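# Index the turntable one hole clockwise and release

## Task

Rotate the turntable forward by exactly one hole, turning clockwise when viewed from above, so that the plunger's pin ends up seated all the way down in the next hole; the fixture must finish standing upright on the deck, with neither gripper (nor a wrist camera cable) in contact with it.

## Robot and tools

ROBOT. Two six-joint arms, left_arm and right_arm, each ending in a parallel two-finger gripper. Fingers point along the gripper's +z axis and open along its y axis. The reported hand point (end_effector_position) sits between the finger pads, roughly 1 cm short of the tips.

FRAMES. Scene frame: origin at table-top height, halfway between the nominal arm bases; +x out over the table, +z up, left_arm on the +y side (not the same as image left/right). Calibrated bases in the scene frame: left_arm at (+0.025, +0.326, +0.031) m, quat_wxyz (1.000, 0, 0, +0.003); right_arm at (-0.004, -0.268, +0.031) m, quat_wxyz (1.000, 0, 0, -0.018). Up is +z in both base frames. Each arm's hand position, orientation and wrist camera pose are printed in that arm's own base frame. Head cameras and the table use the scene frame. Printed hand poses can be wrong by a few centimetres, more at long reach.

ROW FORMAT. Every command row holds 14 numbers, even if one arm stays still: left_arm's 6 joints then its opening, then right_arm's 6 joints then its opening. Joint order inside each arm: waist, shoulder, elbow, wrist roll, wrist yaw, wrist pitch. These are absolute target angles in radians, in the same form as the Joint positions line. Ranges: waist -2.618 to 3.054, shoulder 0.000 to 3.142, elbow 0.000 to 3.142, wrist roll -2.094 to 2.094, wrist yaw -1.571 to 1.571, wrist pitch -1.571 to 1.571. A target more than 0.059 rad beyond a range end (and beyond the joint's last reading) gets the call rejected; real ends may differ by up to 0.059 rad, and over-asks are clipped with a "joint sent to its limit" note. Opening runs from -1 (closed) to +1 (fully open, pad gap 0.094 m); between the extremes the fingers go to where grip_measured reads that value. Sending 0 is a real command, so repeat an arm's current opening to keep it unchanged.

TOOLS.
- execute_actions(actions, cameras): actions is a list of actions; each action is a list of up to 15 rows, one per 1/30 s control step, the last row held to fill 15 steps. Empty list just reports state and images.
- move(target, speed, blend, opening_speed, blocking, cameras): target is one row or a list of up to 15 rows (absolute joint angles plus openings), all sharing a 10 s budget. Joints move together, so grippers follow curves, with no collision avoidance. speed is the peak rad/s of the joint with farthest to travel (0.01 to 12.57, default 0.5), one value or one per target. blend (rad) rounds corners in a list. opening_speed (0.2 or more per second on the -1..+1 scale) ramps the fingers. blocking=false returns after about 0.5 s while the motion continues; a new move takes over from the current point.
- wait(seconds 0 to 10, cameras): holds last commands.
- stop(cameras): brakes a running move.
- zoom_image(camera, region [x0,y0,x1,y1] pixels, max 504x504) on cam_head_left, cam_head_right, cam_left_wrist or cam_right_wrist (each 896x504).
- read_manual(section): licence text only.
- finished_scene(scene): ends the scene with its number; irreversible.
cameras: list of names, ["all"], or []; an unknown name invalidates the call.

RESULTS. Joint positions and Joint velocities list each arm's joints in row order, then pad gap (m). Joint targets shows what the joints are currently driven toward; resend those values to hold still. Joint torques follow the same order (N m, offset and noisy, joints 1-3 wrap at ±28). A move adds a "move:" line: done, off_target (resting more than 0.035 rad from target, e.g. blocked by contact), moving, held, fault, possibly limits=held. Neither done nor off_target tells you about contact. "joint command not followed" means the clearance check altered targets. Action calls also list joint positions at some steps.

MOTION LIMITS. Per step each joint's target is kept within 0.339 rad (waist, shoulder, elbow) or 2.2 rad (wrist joints) of its reading, and targets implying a hand jump over 200 mm are scaled back, so big changes take several actions. Tiny changes may not start. The scene keeps running while you compose replies.

GRIPPING. grip_measured uses the opening scale; empty it can read up to about 2.7 mm wide. Past about 0.05 below first-touch reading the grip is at full force (around 50-64 N per pad). To release, command well above grip_measured.

AVOID. Dropping things, releasing moving parts, fast impacts, hard pushes, letting anything leave the table, grippers squeezing or hitting each other (can end the scene), and arm stops. Sustained loads, stretched poses or pushing against unreachable poses heat motors: MOTOR HOT at 75 °C, a fold-and-idle fault at 90 °C, collapse at 100 °C. Finish with the fixture upright and both hands clear.

Each tool is called after ">>>" as name([rows], argument=value, ...), one row to a line, values as JSON.

## Session

>>> execute_actions(actions=[])

Scene clock: 0.00 s.
left_arm: end_effector_position=(+0.3695, +0.0210, +0.1447) grip_measured=+1.000 end_effector_quat_wxyz=(+0.691, -0.046, +0.720, +0.036) | right_arm: end_effector_position=(+0.3642, -0.0543, +0.1341) grip_measured=+1.000 end_effector_quat_wxyz=(+0.671, +0.135, +0.726, -0.062)
Joint names: [waist, shoulder, elbow, wrist roll, wrist yaw, wrist pitch]
Joint positions: left_arm=[-0.002 1.545 0.182 -0.017 -0.116 1.321 0.094] | right_arm=[-0.036 1.532 0.189 0.115 0.24 1.248 0.094]
Joint velocities: within noise
Joint torques (N m): no reading
Heat: left arm: 33 °C; right arm: 32 °C.
Joint targets: left_arm=[-0.002 1.540 0.186 -0.017 -0.116 1.320] | right_arm=[-0.036 1.528 0.193 0.114 0.240 1.243]
Tool commands: left_gripper/opening=+1.0 right_gripper/opening=+1.0

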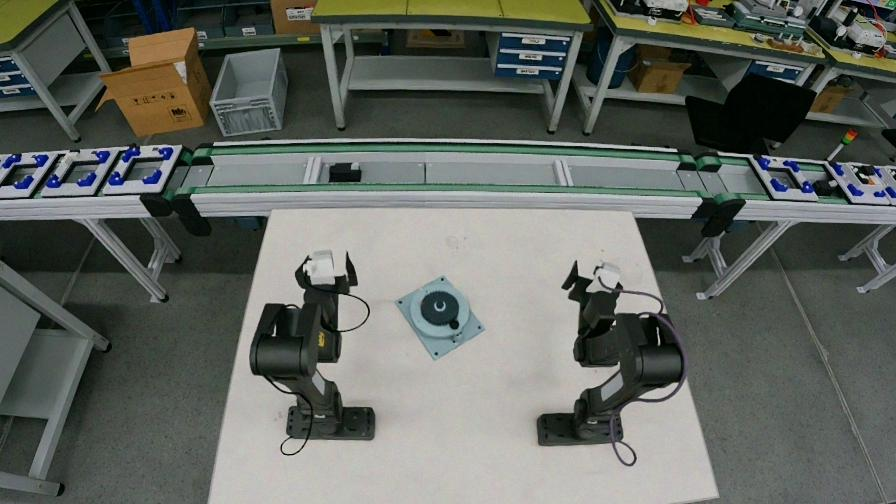

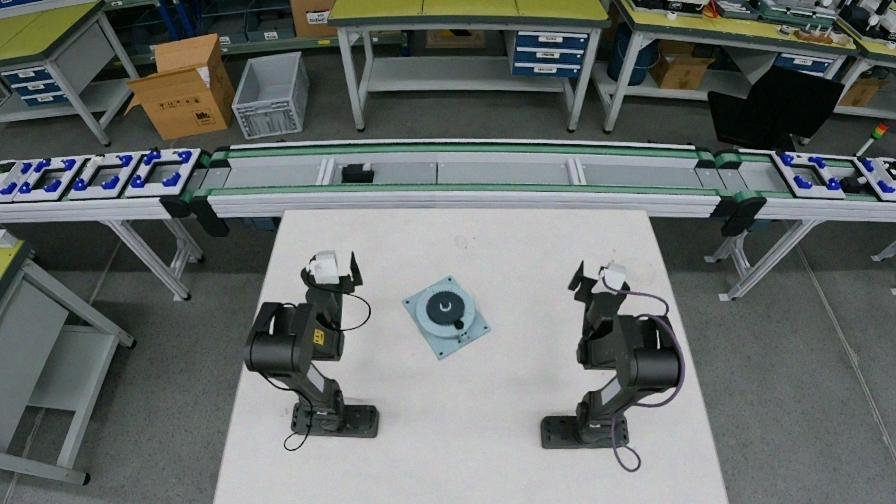

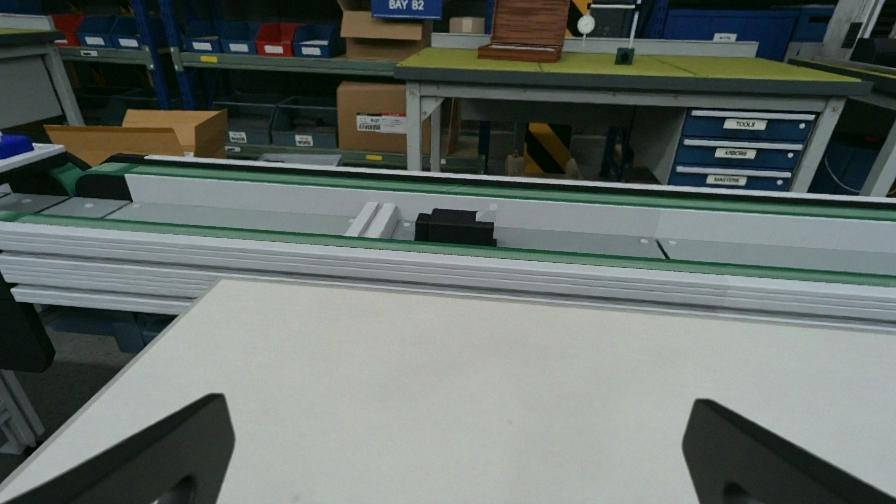

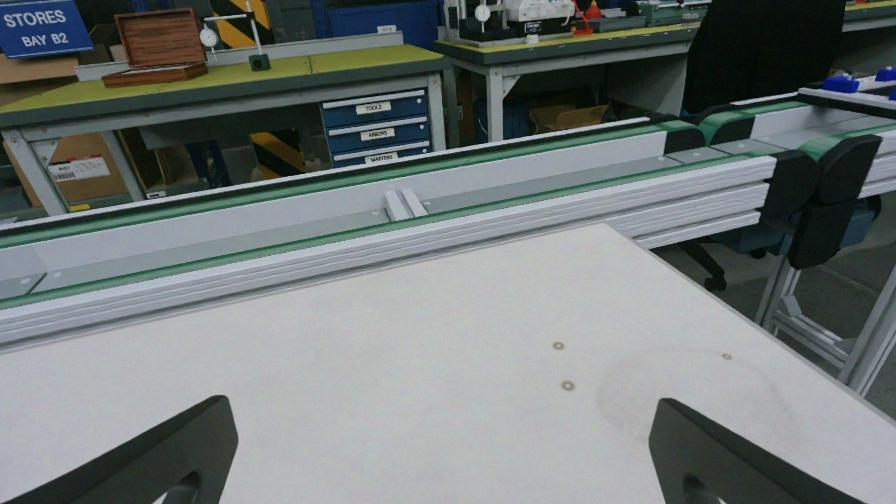

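>>> zoom_image(camera="cam_head_left", region=[380, 260, 500, 370])

>>> zoom_image(camera="cam_head_right", region=[390, 260, 510, 370])

Scaled by 4.200 from the camera's 896x504 image, which has a finer 1280x720 frame.

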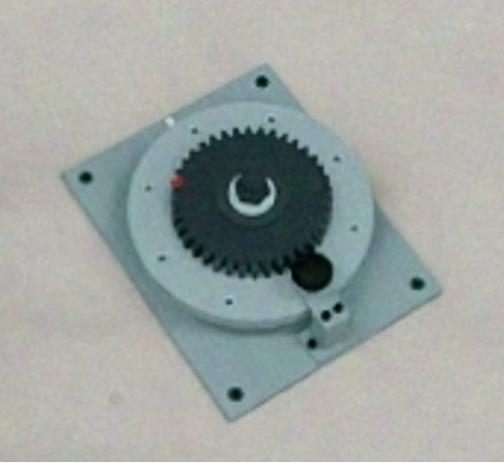

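Scaled by 4.200 from the camera's 896x504 image, which has a finer 1280x720 frame.

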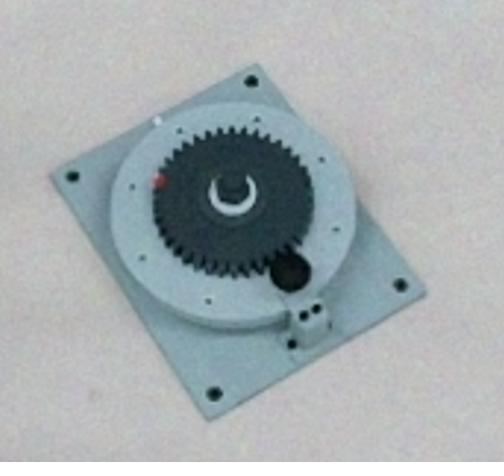

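>>> move([
  [0.0, 1.5, 0.9, 0, 0, 0.2, 1.0, -0.036, 1.528, 0.193, 0.114, 0.240, 1.243, 1.0],
  [-0.77, 1.444, 1.382, 0, 0, -1.072, 1.0, -0.036, 1.528, 0.193, 0.114, 0.240, 1.243, 1.0],
], speed=0.9, blend=0.1, cameras=["all"])

Scene clock: 100.47 s.
left_arm: end_effector_position=(+0.2451, -0.2353, +0.1843) grip_measured=+1.000 end_effector_quat_wxyz=(+0.185, +0.363, +0.910, -0.075) | right_arm: end_effector_position=(+0.3642, -0.0543, +0.1341) grip_measured=+1.000 end_effector_quat_wxyz=(+0.671, +0.135, +0.726, -0.062)
Joint names: [waist, shoulder, elbow, wrist roll, wrist yaw, wrist pitch]
Joint positions: left_arm=[-0.768 1.467 1.353 -0.009 -0.001 -1.056 0.094] | right_arm=[-0.036 1.532 0.189 0.115 0.24 1.248 0.094]
Joint torques (N m): left_arm=[-0.16 -8.14 7.66 0.11 0 1.02] | right_arm=[-0.09 -4.51 6.15 0.02 0 1.73]
Heat: left arm: 33 °C; right arm: 35 °C.
Joint targets: left_arm=[-0.770 1.444 1.382 0.000 0.000 -1.072] | right_arm=[-0.036 1.528 0.193 0.114 0.240 1.243]
move: done

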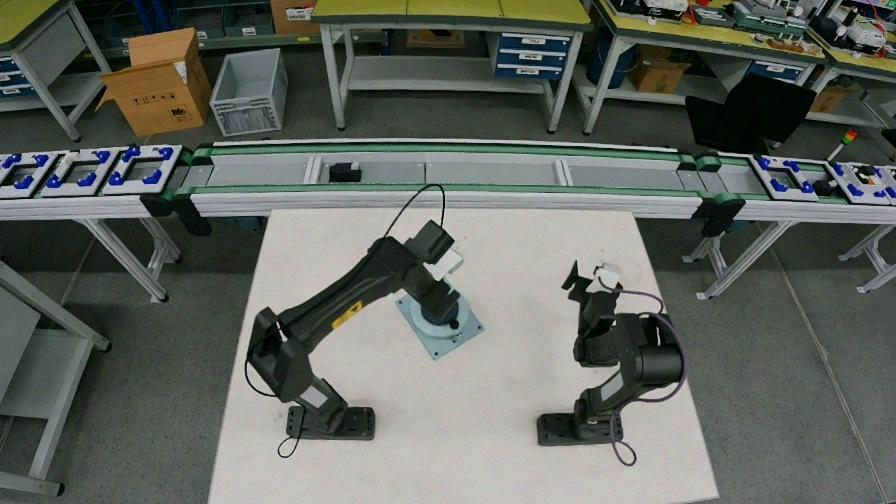

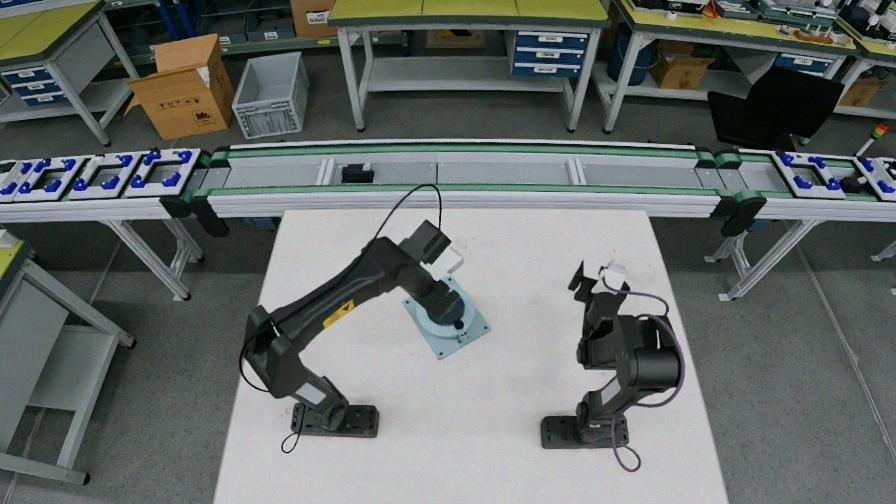

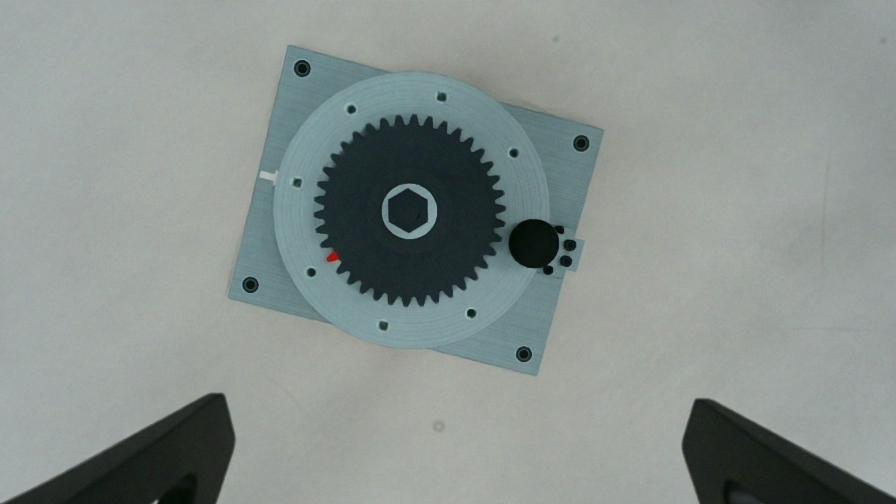

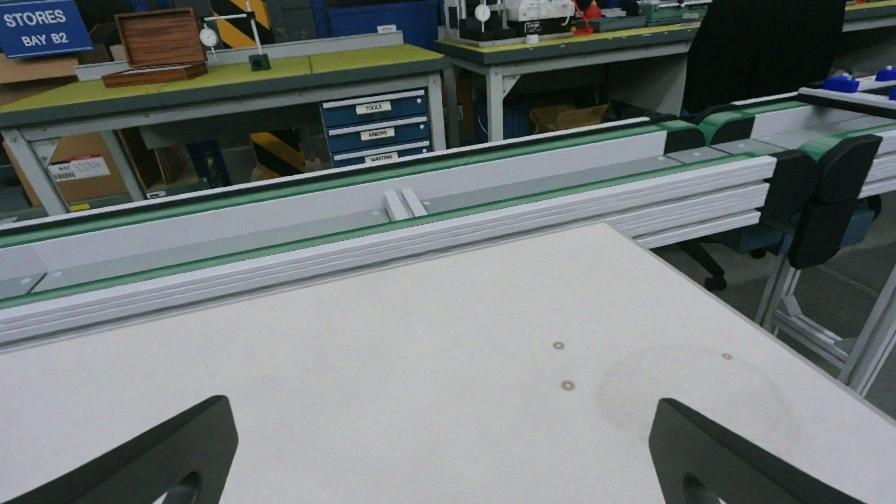

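>>> zoom_image(camera="cam_left_wrist", region=[220, 40, 620, 380])

>>> zoom_image(camera="cam_left_wrist", region=[460, 180, 620, 300])

Scaled by 1.260 from the camera's 896x504 image, which has a finer 1280x720 frame.

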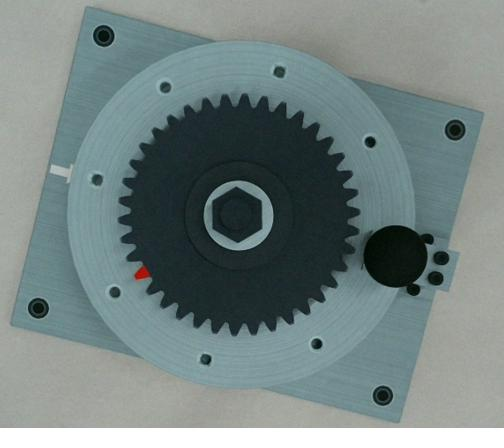

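Scaled by 3.150 from the camera's 896x504 image, which has a finer 1280x720 frame.

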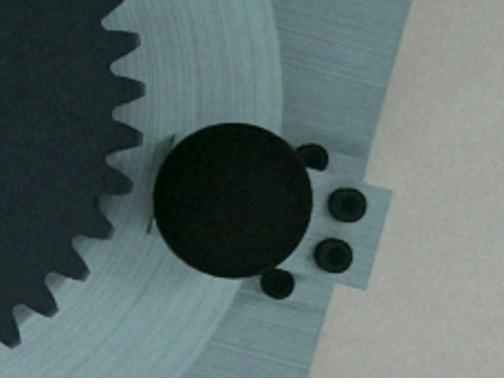

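>>> move(target=[-0.770, 1.444, 1.382, 0.0, 0.0, -1.072, 1.0, -0.14, 2.138, 0.621, 0.0, -1.55, 1.517, 1.0], speed=0.9, cameras=["all"])

Scene clock: 190.33 s.
left_arm: end_effector_position=(+0.2450, -0.2352, +0.1843) grip_measured=+1.000 end_effector_quat_wxyz=(+0.184, +0.363, +0.910, -0.075) | right_arm: end_effector_position=(+0.3292, +0.1371, +0.0995) grip_measured=+1.000 end_effector_quat_wxyz=(+0.525, -0.441, +0.553, +0.473)
Joint names: [waist, shoulder, elbow, wrist roll, wrist yaw, wrist pitch]
Joint positions: left_arm=[-0.768 1.467 1.353 -0.009 -0.001 -1.057 0.094] | right_arm=[-0.132 2.118 0.608 0.014 -1.538 1.464 0.094]
Joint torques (N m): left_arm=[-0.13 -8.12 7.72 0.11 -0.01 1.02] | right_arm=[-0.92 -6.61 5.19 -0.09 -0.16 1.63]
Heat: left arm: 34 °C; right arm: 37 °C.
Joint targets: left_arm=[-0.770 1.444 1.382 0.000 0.000 -1.072] | right_arm=[-0.140 2.138 0.621 0.000 -1.550 1.517]
move: off_target (right_arm); right_arm: the wrist pitch is farthest, 0.053 rad from its target

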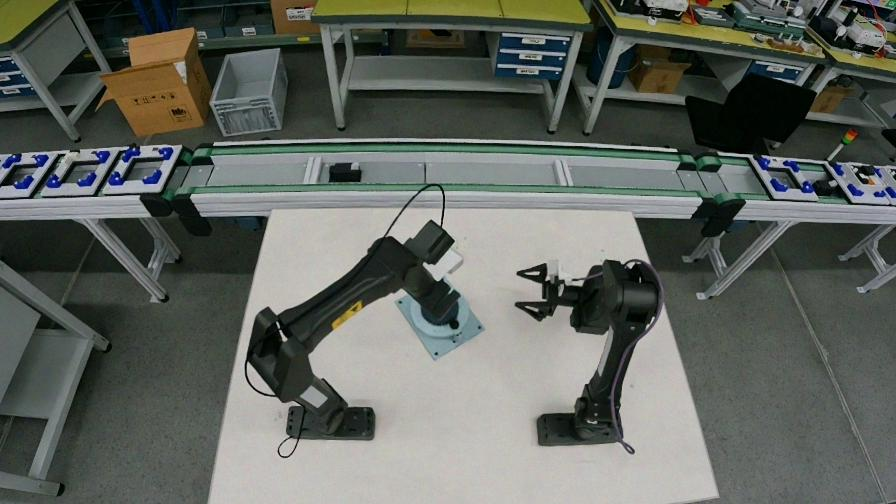

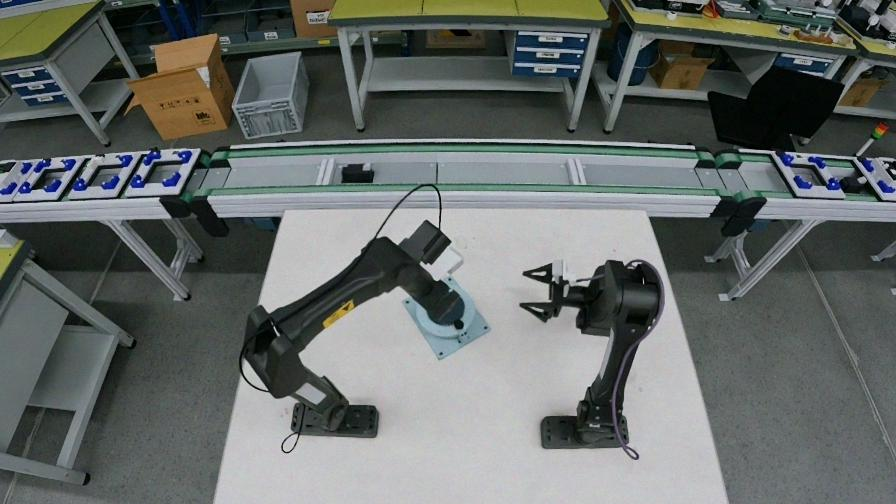

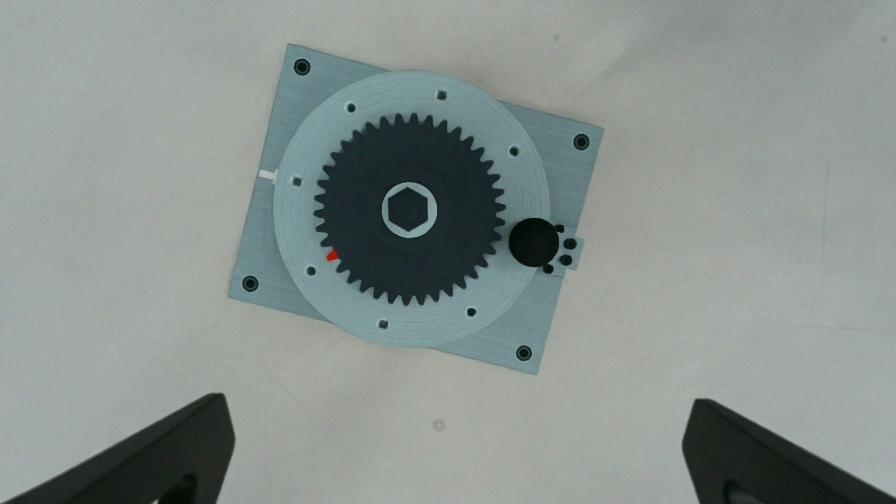

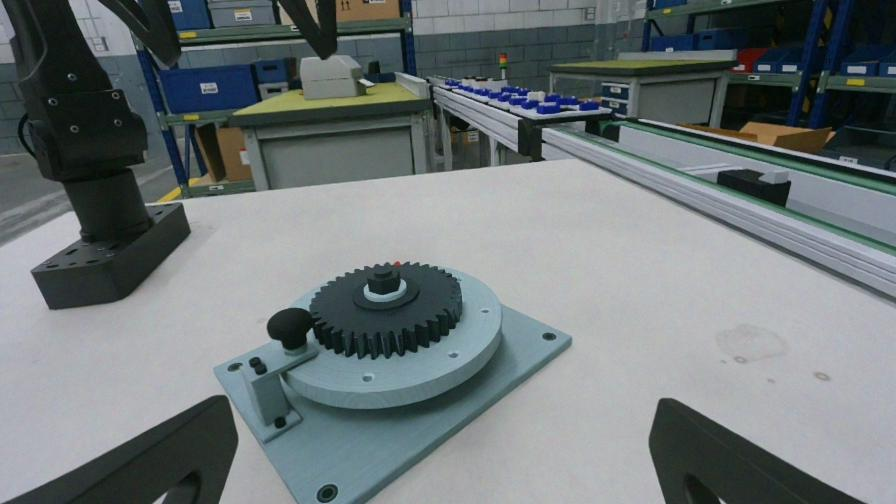

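>>> zoom_image(camera="cam_right_wrist", region=[200, 220, 600, 504])

>>> zoom_image(camera="cam_right_wrist", region=[230, 280, 370, 440])

>>> zoom_image(camera="cam_right_wrist", region=[290, 240, 510, 380])

Scaled by 1.260 from the camera's 896x504 image, which has a finer 1280x720 frame.

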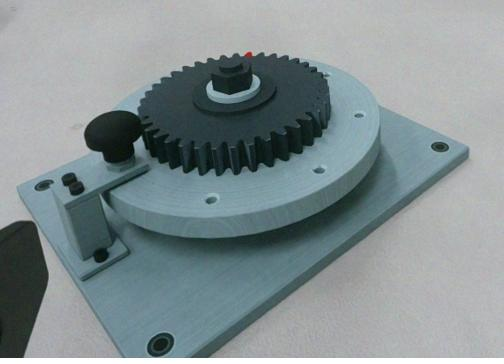

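Scaled by 3.150 from the camera's 896x504 image, which has a finer 1280x720 frame.

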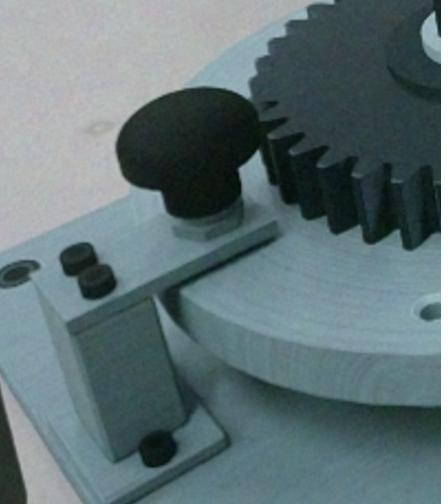

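Scaled by 2.291 from the camera's 896x504 image, which has a finer 1280x720 frame.

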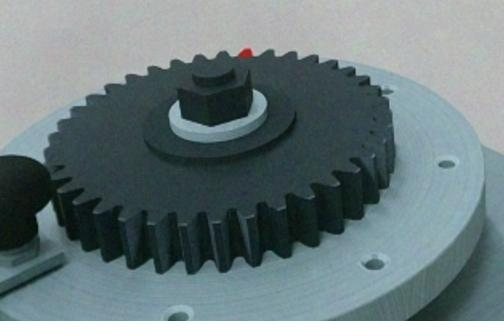

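>>> zoom_image(camera="cam_left_wrist", region=[370, 170, 450, 250])

>>> zoom_image(camera="cam_right_wrist", region=[350, 250, 430, 320])

Scaled by 6.300 from the camera's 896x504 image, which has a finer 1280x720 frame.

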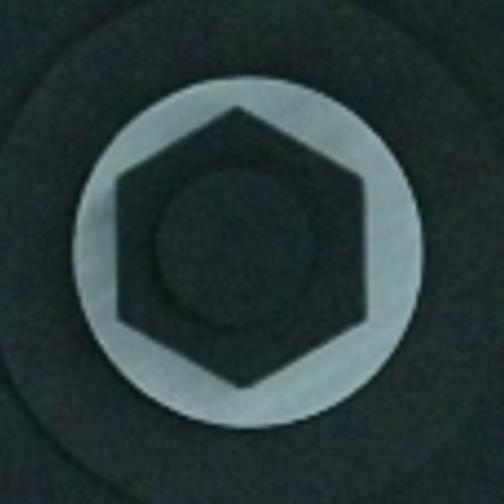

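Scaled by 6.300 from the camera's 896x504 image, which has a finer 1280x720 frame.

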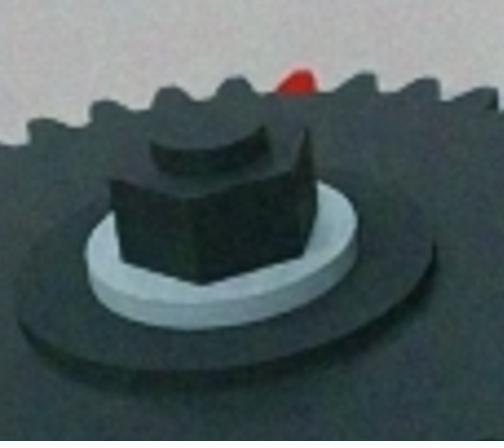

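>>> move(target=[-0.713, 2.04, 1.791, -1.018, 0.0, -1.289, 1.0, -0.14, 2.138, 0.621, 0.0, -1.55, 1.517, 1.0], speed=0.7, cameras=["all"])

Scene clock: 445.13 s.
left_arm: end_effector_position=(+0.2997, -0.2610, +0.1022) grip_measured=+1.000 end_effector_quat_wxyz=(+0.013, -0.143, +0.990, -0.014) | right_arm: end_effector_position=(+0.3291, +0.1371, +0.0997) grip_measured=+1.000 end_effector_quat_wxyz=(+0.525, -0.442, +0.553, +0.473)
Joint names: [waist, shoulder, elbow, wrist roll, wrist yaw, wrist pitch]
Joint positions: left_arm=[-0.719 2.025 1.763 -1.007 -0.001 -1.27 0.094] | right_arm=[-0.132 2.118 0.609 0.013 -1.54 1.464 0.094]
Joint torques (N m): left_arm=[0.51 -9.54 7.17 -0.11 0 0.26] | right_arm=[-0.9 -6.56 5.18 -0.11 -0.15 1.62]
Heat: left arm: 34 °C; right arm: 36 °C.
Joint targets: left_arm=[-0.713 2.040 1.791 -1.018 0.000 -1.289] | right_arm=[-0.140 2.138 0.621 0.000 -1.550 1.517]
move: off_target (right_arm); right_arm: the wrist pitch is farthest, 0.053 rad from its target

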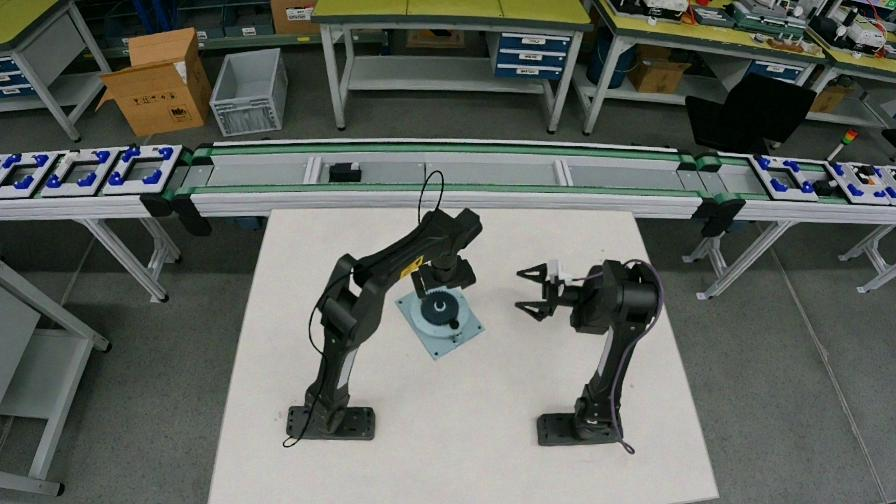

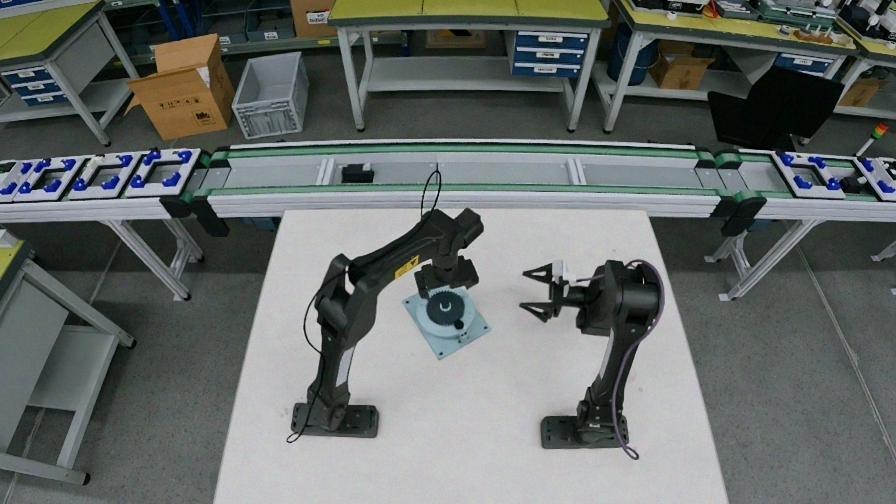

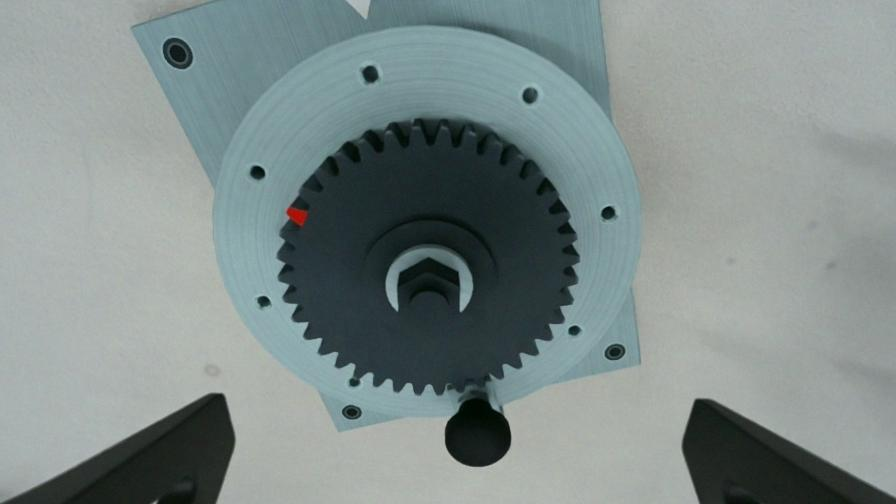

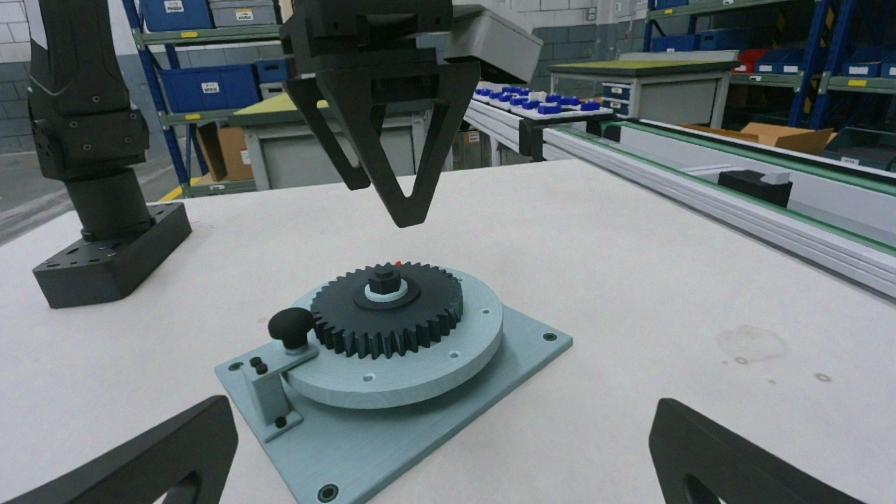

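>>> zoom_image(camera="cam_left_wrist", region=[350, 200, 510, 330])

>>> zoom_image(camera="cam_left_wrist", region=[180, 0, 680, 480])

>>> zoom_image(camera="cam_right_wrist", region=[250, 140, 530, 320])

Scaled by 3.150 from the camera's 896x504 image, which has a finer 1280x720 frame.

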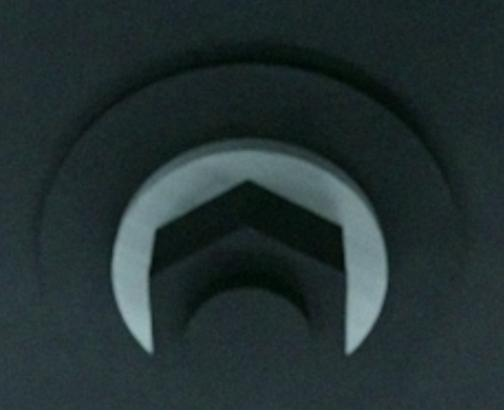

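Scaled by 1.008 from the camera's 896x504 image, which has a finer 1280x720 frame.

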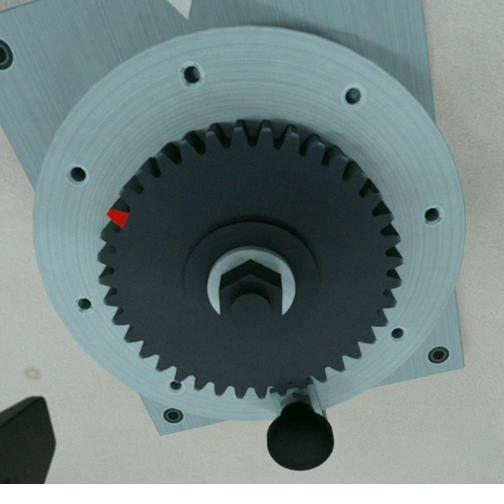

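Scaled by 1.800 from the camera's 896x504 image, which has a finer 1280x720 frame.

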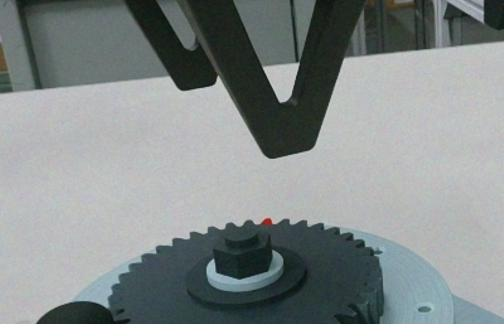

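>>> zoom_image(camera="cam_left_wrist", region=[120, 374, 280, 504])

>>> zoom_image(camera="cam_left_wrist", region=[640, 374, 800, 504])

Scaled by 3.150 from the camera's 896x504 image, which has a finer 1280x720 frame.

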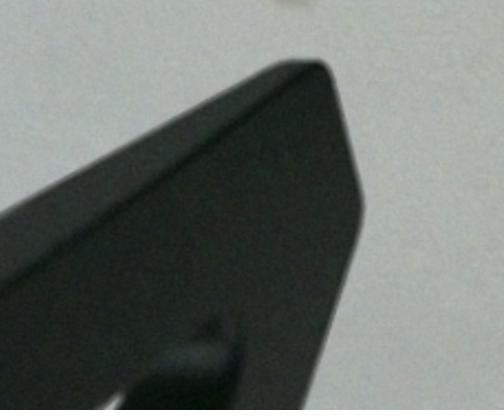

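Scaled by 3.150 from the camera's 896x504 image, which has a finer 1280x720 frame.

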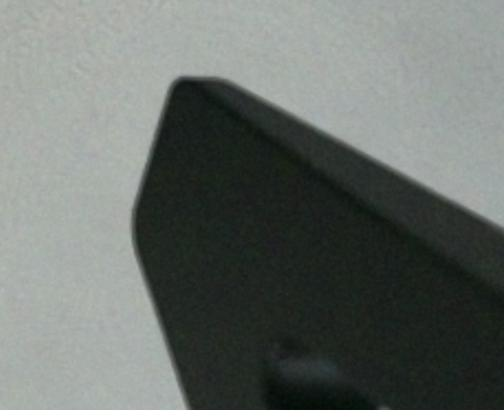

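>>> move(target=[-0.711, 2.053, 1.703, -1.018, 0.0, -1.227, 1.0, -0.14, 2.138, 0.621, 0.0, -1.55, 1.517, 1.0], speed=0.3, cameras=["cam_left_wrist", "cam_right_wrist"])

Scene clock: 604.13 s.
left_arm: end_effector_position=(+0.2955, -0.2564, +0.0858) grip_measured=+1.000 end_effector_quat_wxyz=(+0.002, -0.145, +0.989, -0.002) | right_arm: end_effector_position=(+0.3291, +0.1371, +0.0997) grip_measured=+1.000 end_effector_quat_wxyz=(+0.525, -0.442, +0.553, +0.473)
Joint names: [waist, shoulder, elbow, wrist roll, wrist yaw, wrist pitch]
Joint positions: left_arm=[-0.717 2.036 1.715 -1.008 -0.001 -1.243 0.094] | right_arm=[-0.132 2.118 0.609 0.013 -1.54 1.464 0.094]
Joint torques (N m): left_arm=[0.54 -9.36 4.07 -0.1 0.01 0.59] | right_arm=[-0.91 -6.5 5.18 -0.11 -0.14 1.63]
Heat: left arm: 37 °C; right arm: 36 °C.
Joint targets: left_arm=[-0.711 2.053 1.703 -1.018 0.000 -1.227] | right_arm=[-0.140 2.138 0.621 0.000 -1.550 1.517]
move: off_target (right_arm); right_arm: the wrist pitch is farthest, 0.053 rad from its target
Images, in order (width x height): cam_left_wrist 896x504, cam_right_wrist 896x504.

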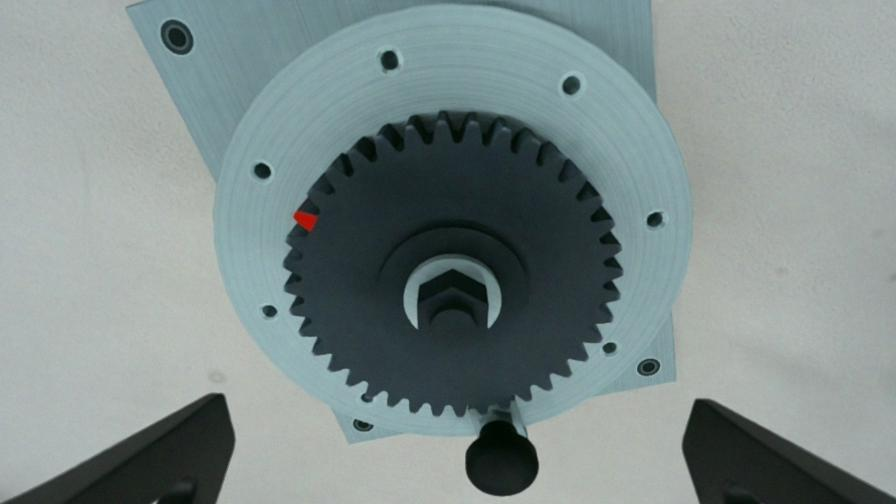

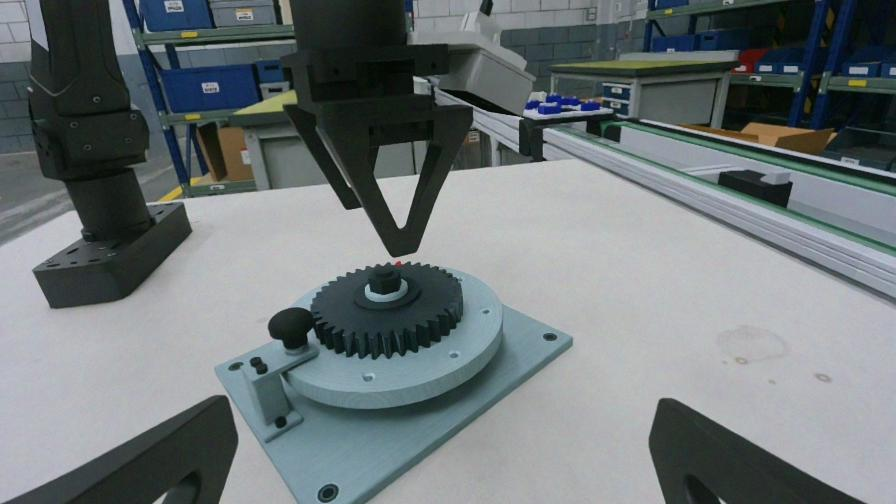

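>>> zoom_image(camera="cam_left_wrist", region=[370, 220, 530, 350])

>>> zoom_image(camera="cam_right_wrist", region=[330, 180, 470, 320])

Scaled by 3.150 from the camera's 896x504 image, which has a finer 1280x720 frame.

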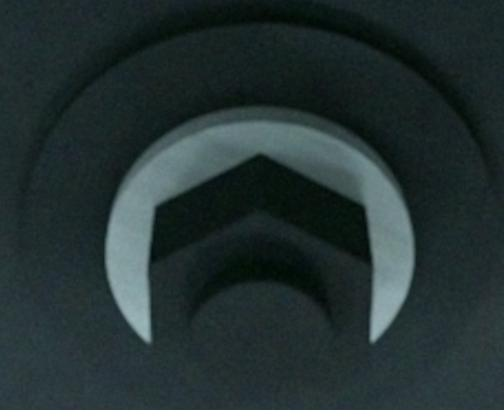

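Scaled by 3.600 from the camera's 896x504 image, which has a finer 1280x720 frame.

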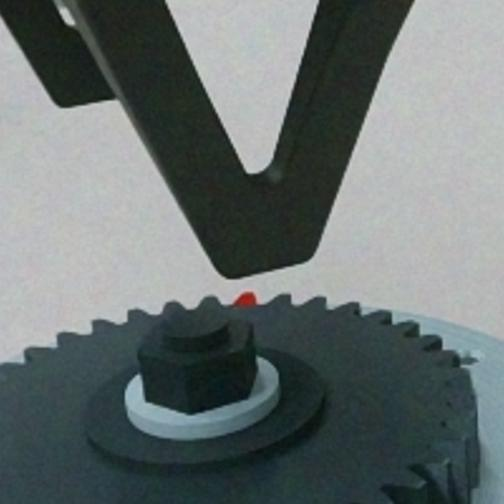

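>>> move(target=[-0.708, 2.072, 1.597, -1.018, 0.0, -1.109, 0.3, -0.14, 2.138, 0.621, 0.0, -1.55, 1.517, 1.0], speed=0.15, cameras=["cam_left_wrist", "cam_right_wrist"])

>>> zoom_image(camera="cam_right_wrist", region=[310, 180, 490, 330])

>>> zoom_image(camera="cam_left_wrist", region=[250, 254, 650, 504])

Scene clock: 669.23 s.
left_arm: end_effector_position=(+0.2952, -0.2547, +0.0535) grip_measured=+0.302 end_effector_quat_wxyz=(+0.001, -0.146, +0.989, -0.001) | right_arm: end_effector_position=(+0.3291, +0.1371, +0.0997) grip_measured=+1.000 end_effector_quat_wxyz=(+0.525, -0.442, +0.553, +0.473)
Joint names: [waist, shoulder, elbow, wrist roll, wrist yaw, wrist pitch]
Joint positions: left_arm=[-0.715 2.052 1.61 -1.008 -0.001 -1.125 0.061] | right_arm=[-0.132 2.118 0.609 0.013 -1.54 1.464 0.094]
Joint torques (N m): left_arm=[0.55 -9.2 3.92 -0.1 0 0.64] | right_arm=[-0.94 -6.54 5.16 -0.11 -0.16 1.62]
Heat: left arm: 37 °C; right arm: 37 °C.
Joint targets: left_arm=[-0.708 2.072 1.597 -1.018 0.000 -1.109] | right_arm=[-0.140 2.138 0.621 0.000 -1.550 1.517]
move: off_target (right_arm); right_arm: the wrist pitch is farthest, 0.053 rad from its target
Images, in order (width x height): cam_left_wrist 896x504, cam_right_wrist 896x504.

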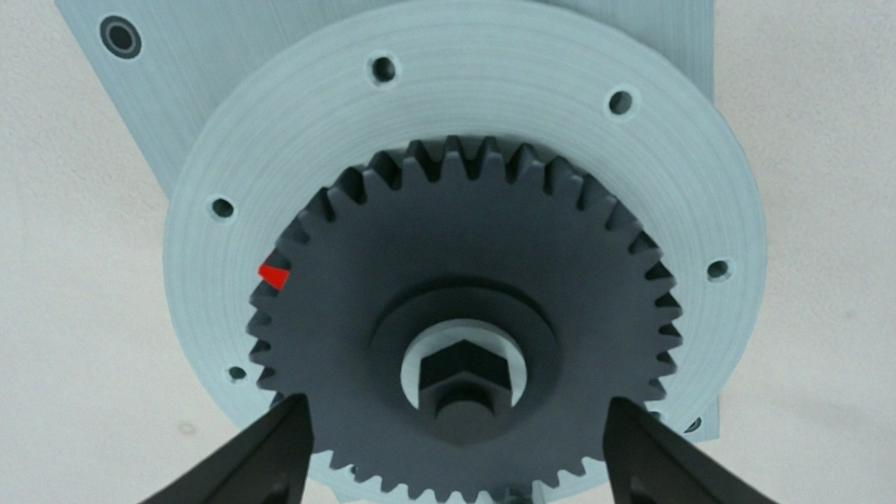

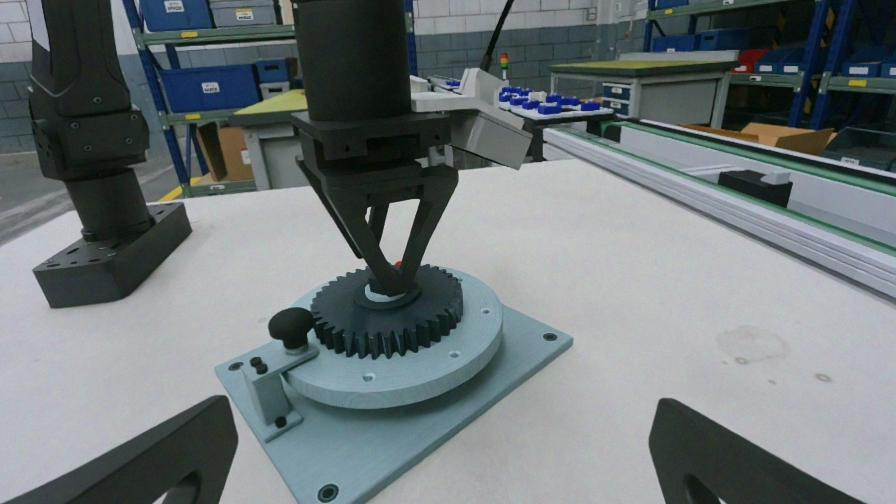

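Scaled by 2.800 from the camera's 896x504 image, which has a finer 1280x720 frame.

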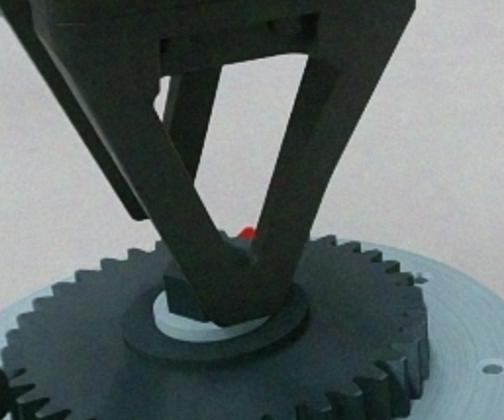

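Scaled by 1.260 from the camera's 896x504 image, which has a finer 1280x720 frame.

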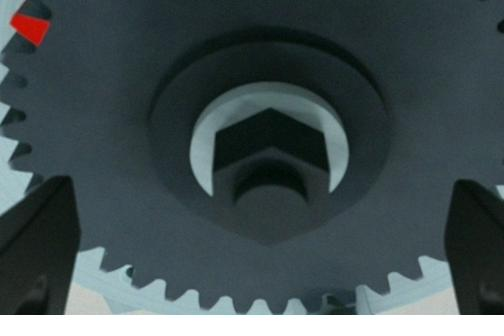

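>>> move(target=[-0.727, 2.077, 1.584, -1.018, 0.0, -1.091, 0.0, -0.14, 2.138, 0.621, 0.0, -1.55, 1.517, 1.0], speed=0.1, cameras=["cam_left_wrist", "cam_right_wrist"])

>>> zoom_image(camera="cam_right_wrist", region=[310, 180, 490, 330])

>>> zoom_image(camera="cam_left_wrist", region=[250, 254, 650, 504])

Scene clock: 724.83 s.
left_arm: end_effector_position=(+0.2942, -0.2572, +0.0504) grip_measured=+0.002 end_effector_quat_wxyz=(+0.003, -0.143, +0.990, -0.003) | right_arm: end_effector_position=(+0.3290, +0.1372, +0.0997) grip_measured=+1.000 end_effector_quat_wxyz=(+0.525, -0.442, +0.552, +0.473)
Joint names: [waist, shoulder, elbow, wrist roll, wrist yaw, wrist pitch]
Joint positions: left_arm=[-0.721 2.052 1.598 -1.008 -0.001 -1.107 0.047] | right_arm=[-0.132 2.118 0.609 0.013 -1.54 1.464 0.094]
Joint torques (N m): left_arm=[-0.5 -8.75 3.86 -0.09 0 0.61] | right_arm=[-0.87 -6.58 5.14 -0.1 -0.14 1.62]
Heat: left arm: 37 °C; right arm: 37 °C.
Joint targets: left_arm=[-0.727 2.077 1.584 -1.018 0.000 -1.091] | right_arm=[-0.140 2.138 0.621 0.000 -1.550 1.517]
move: off_target (right_arm); right_arm: the wrist pitch is farthest, 0.053 rad from its target
Images, in order (width x height): cam_left_wrist 896x504, cam_right_wrist 896x504.

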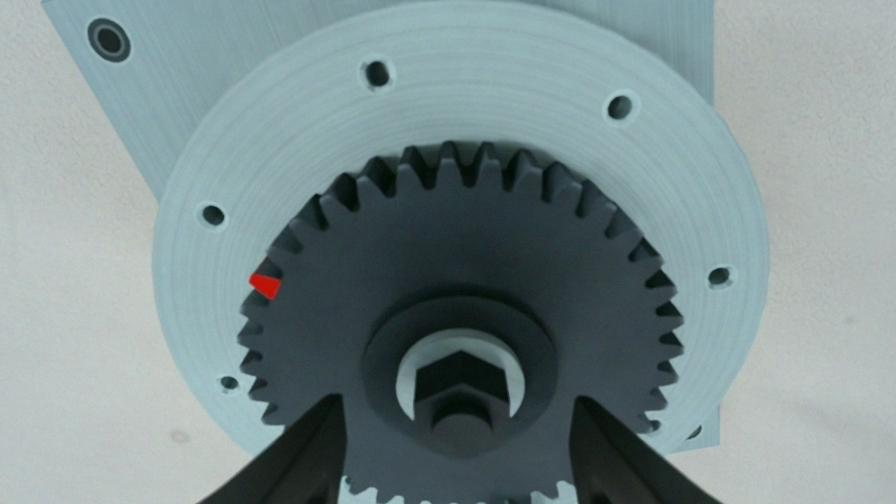

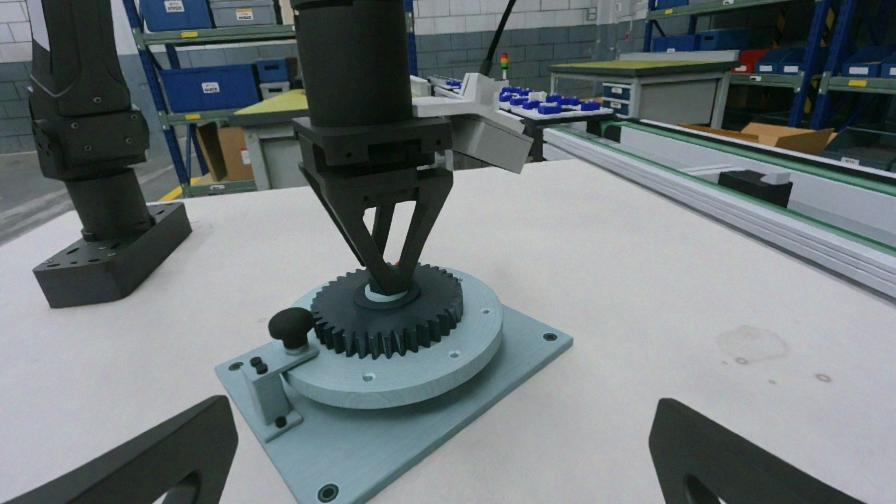

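Scaled by 2.800 from the camera's 896x504 image, which has a finer 1280x720 frame.

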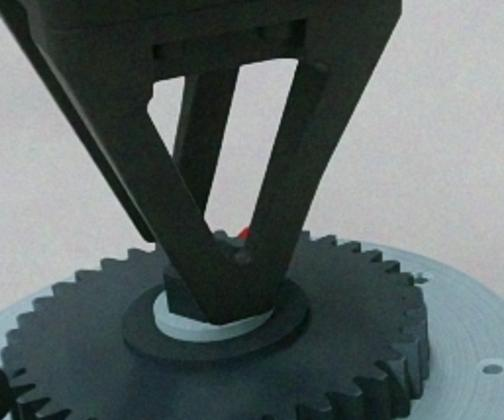

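Scaled by 1.260 from the camera's 896x504 image, which has a finer 1280x720 frame.

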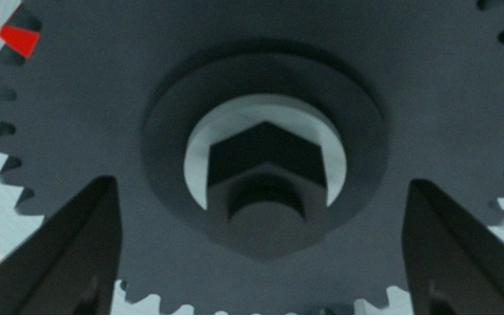

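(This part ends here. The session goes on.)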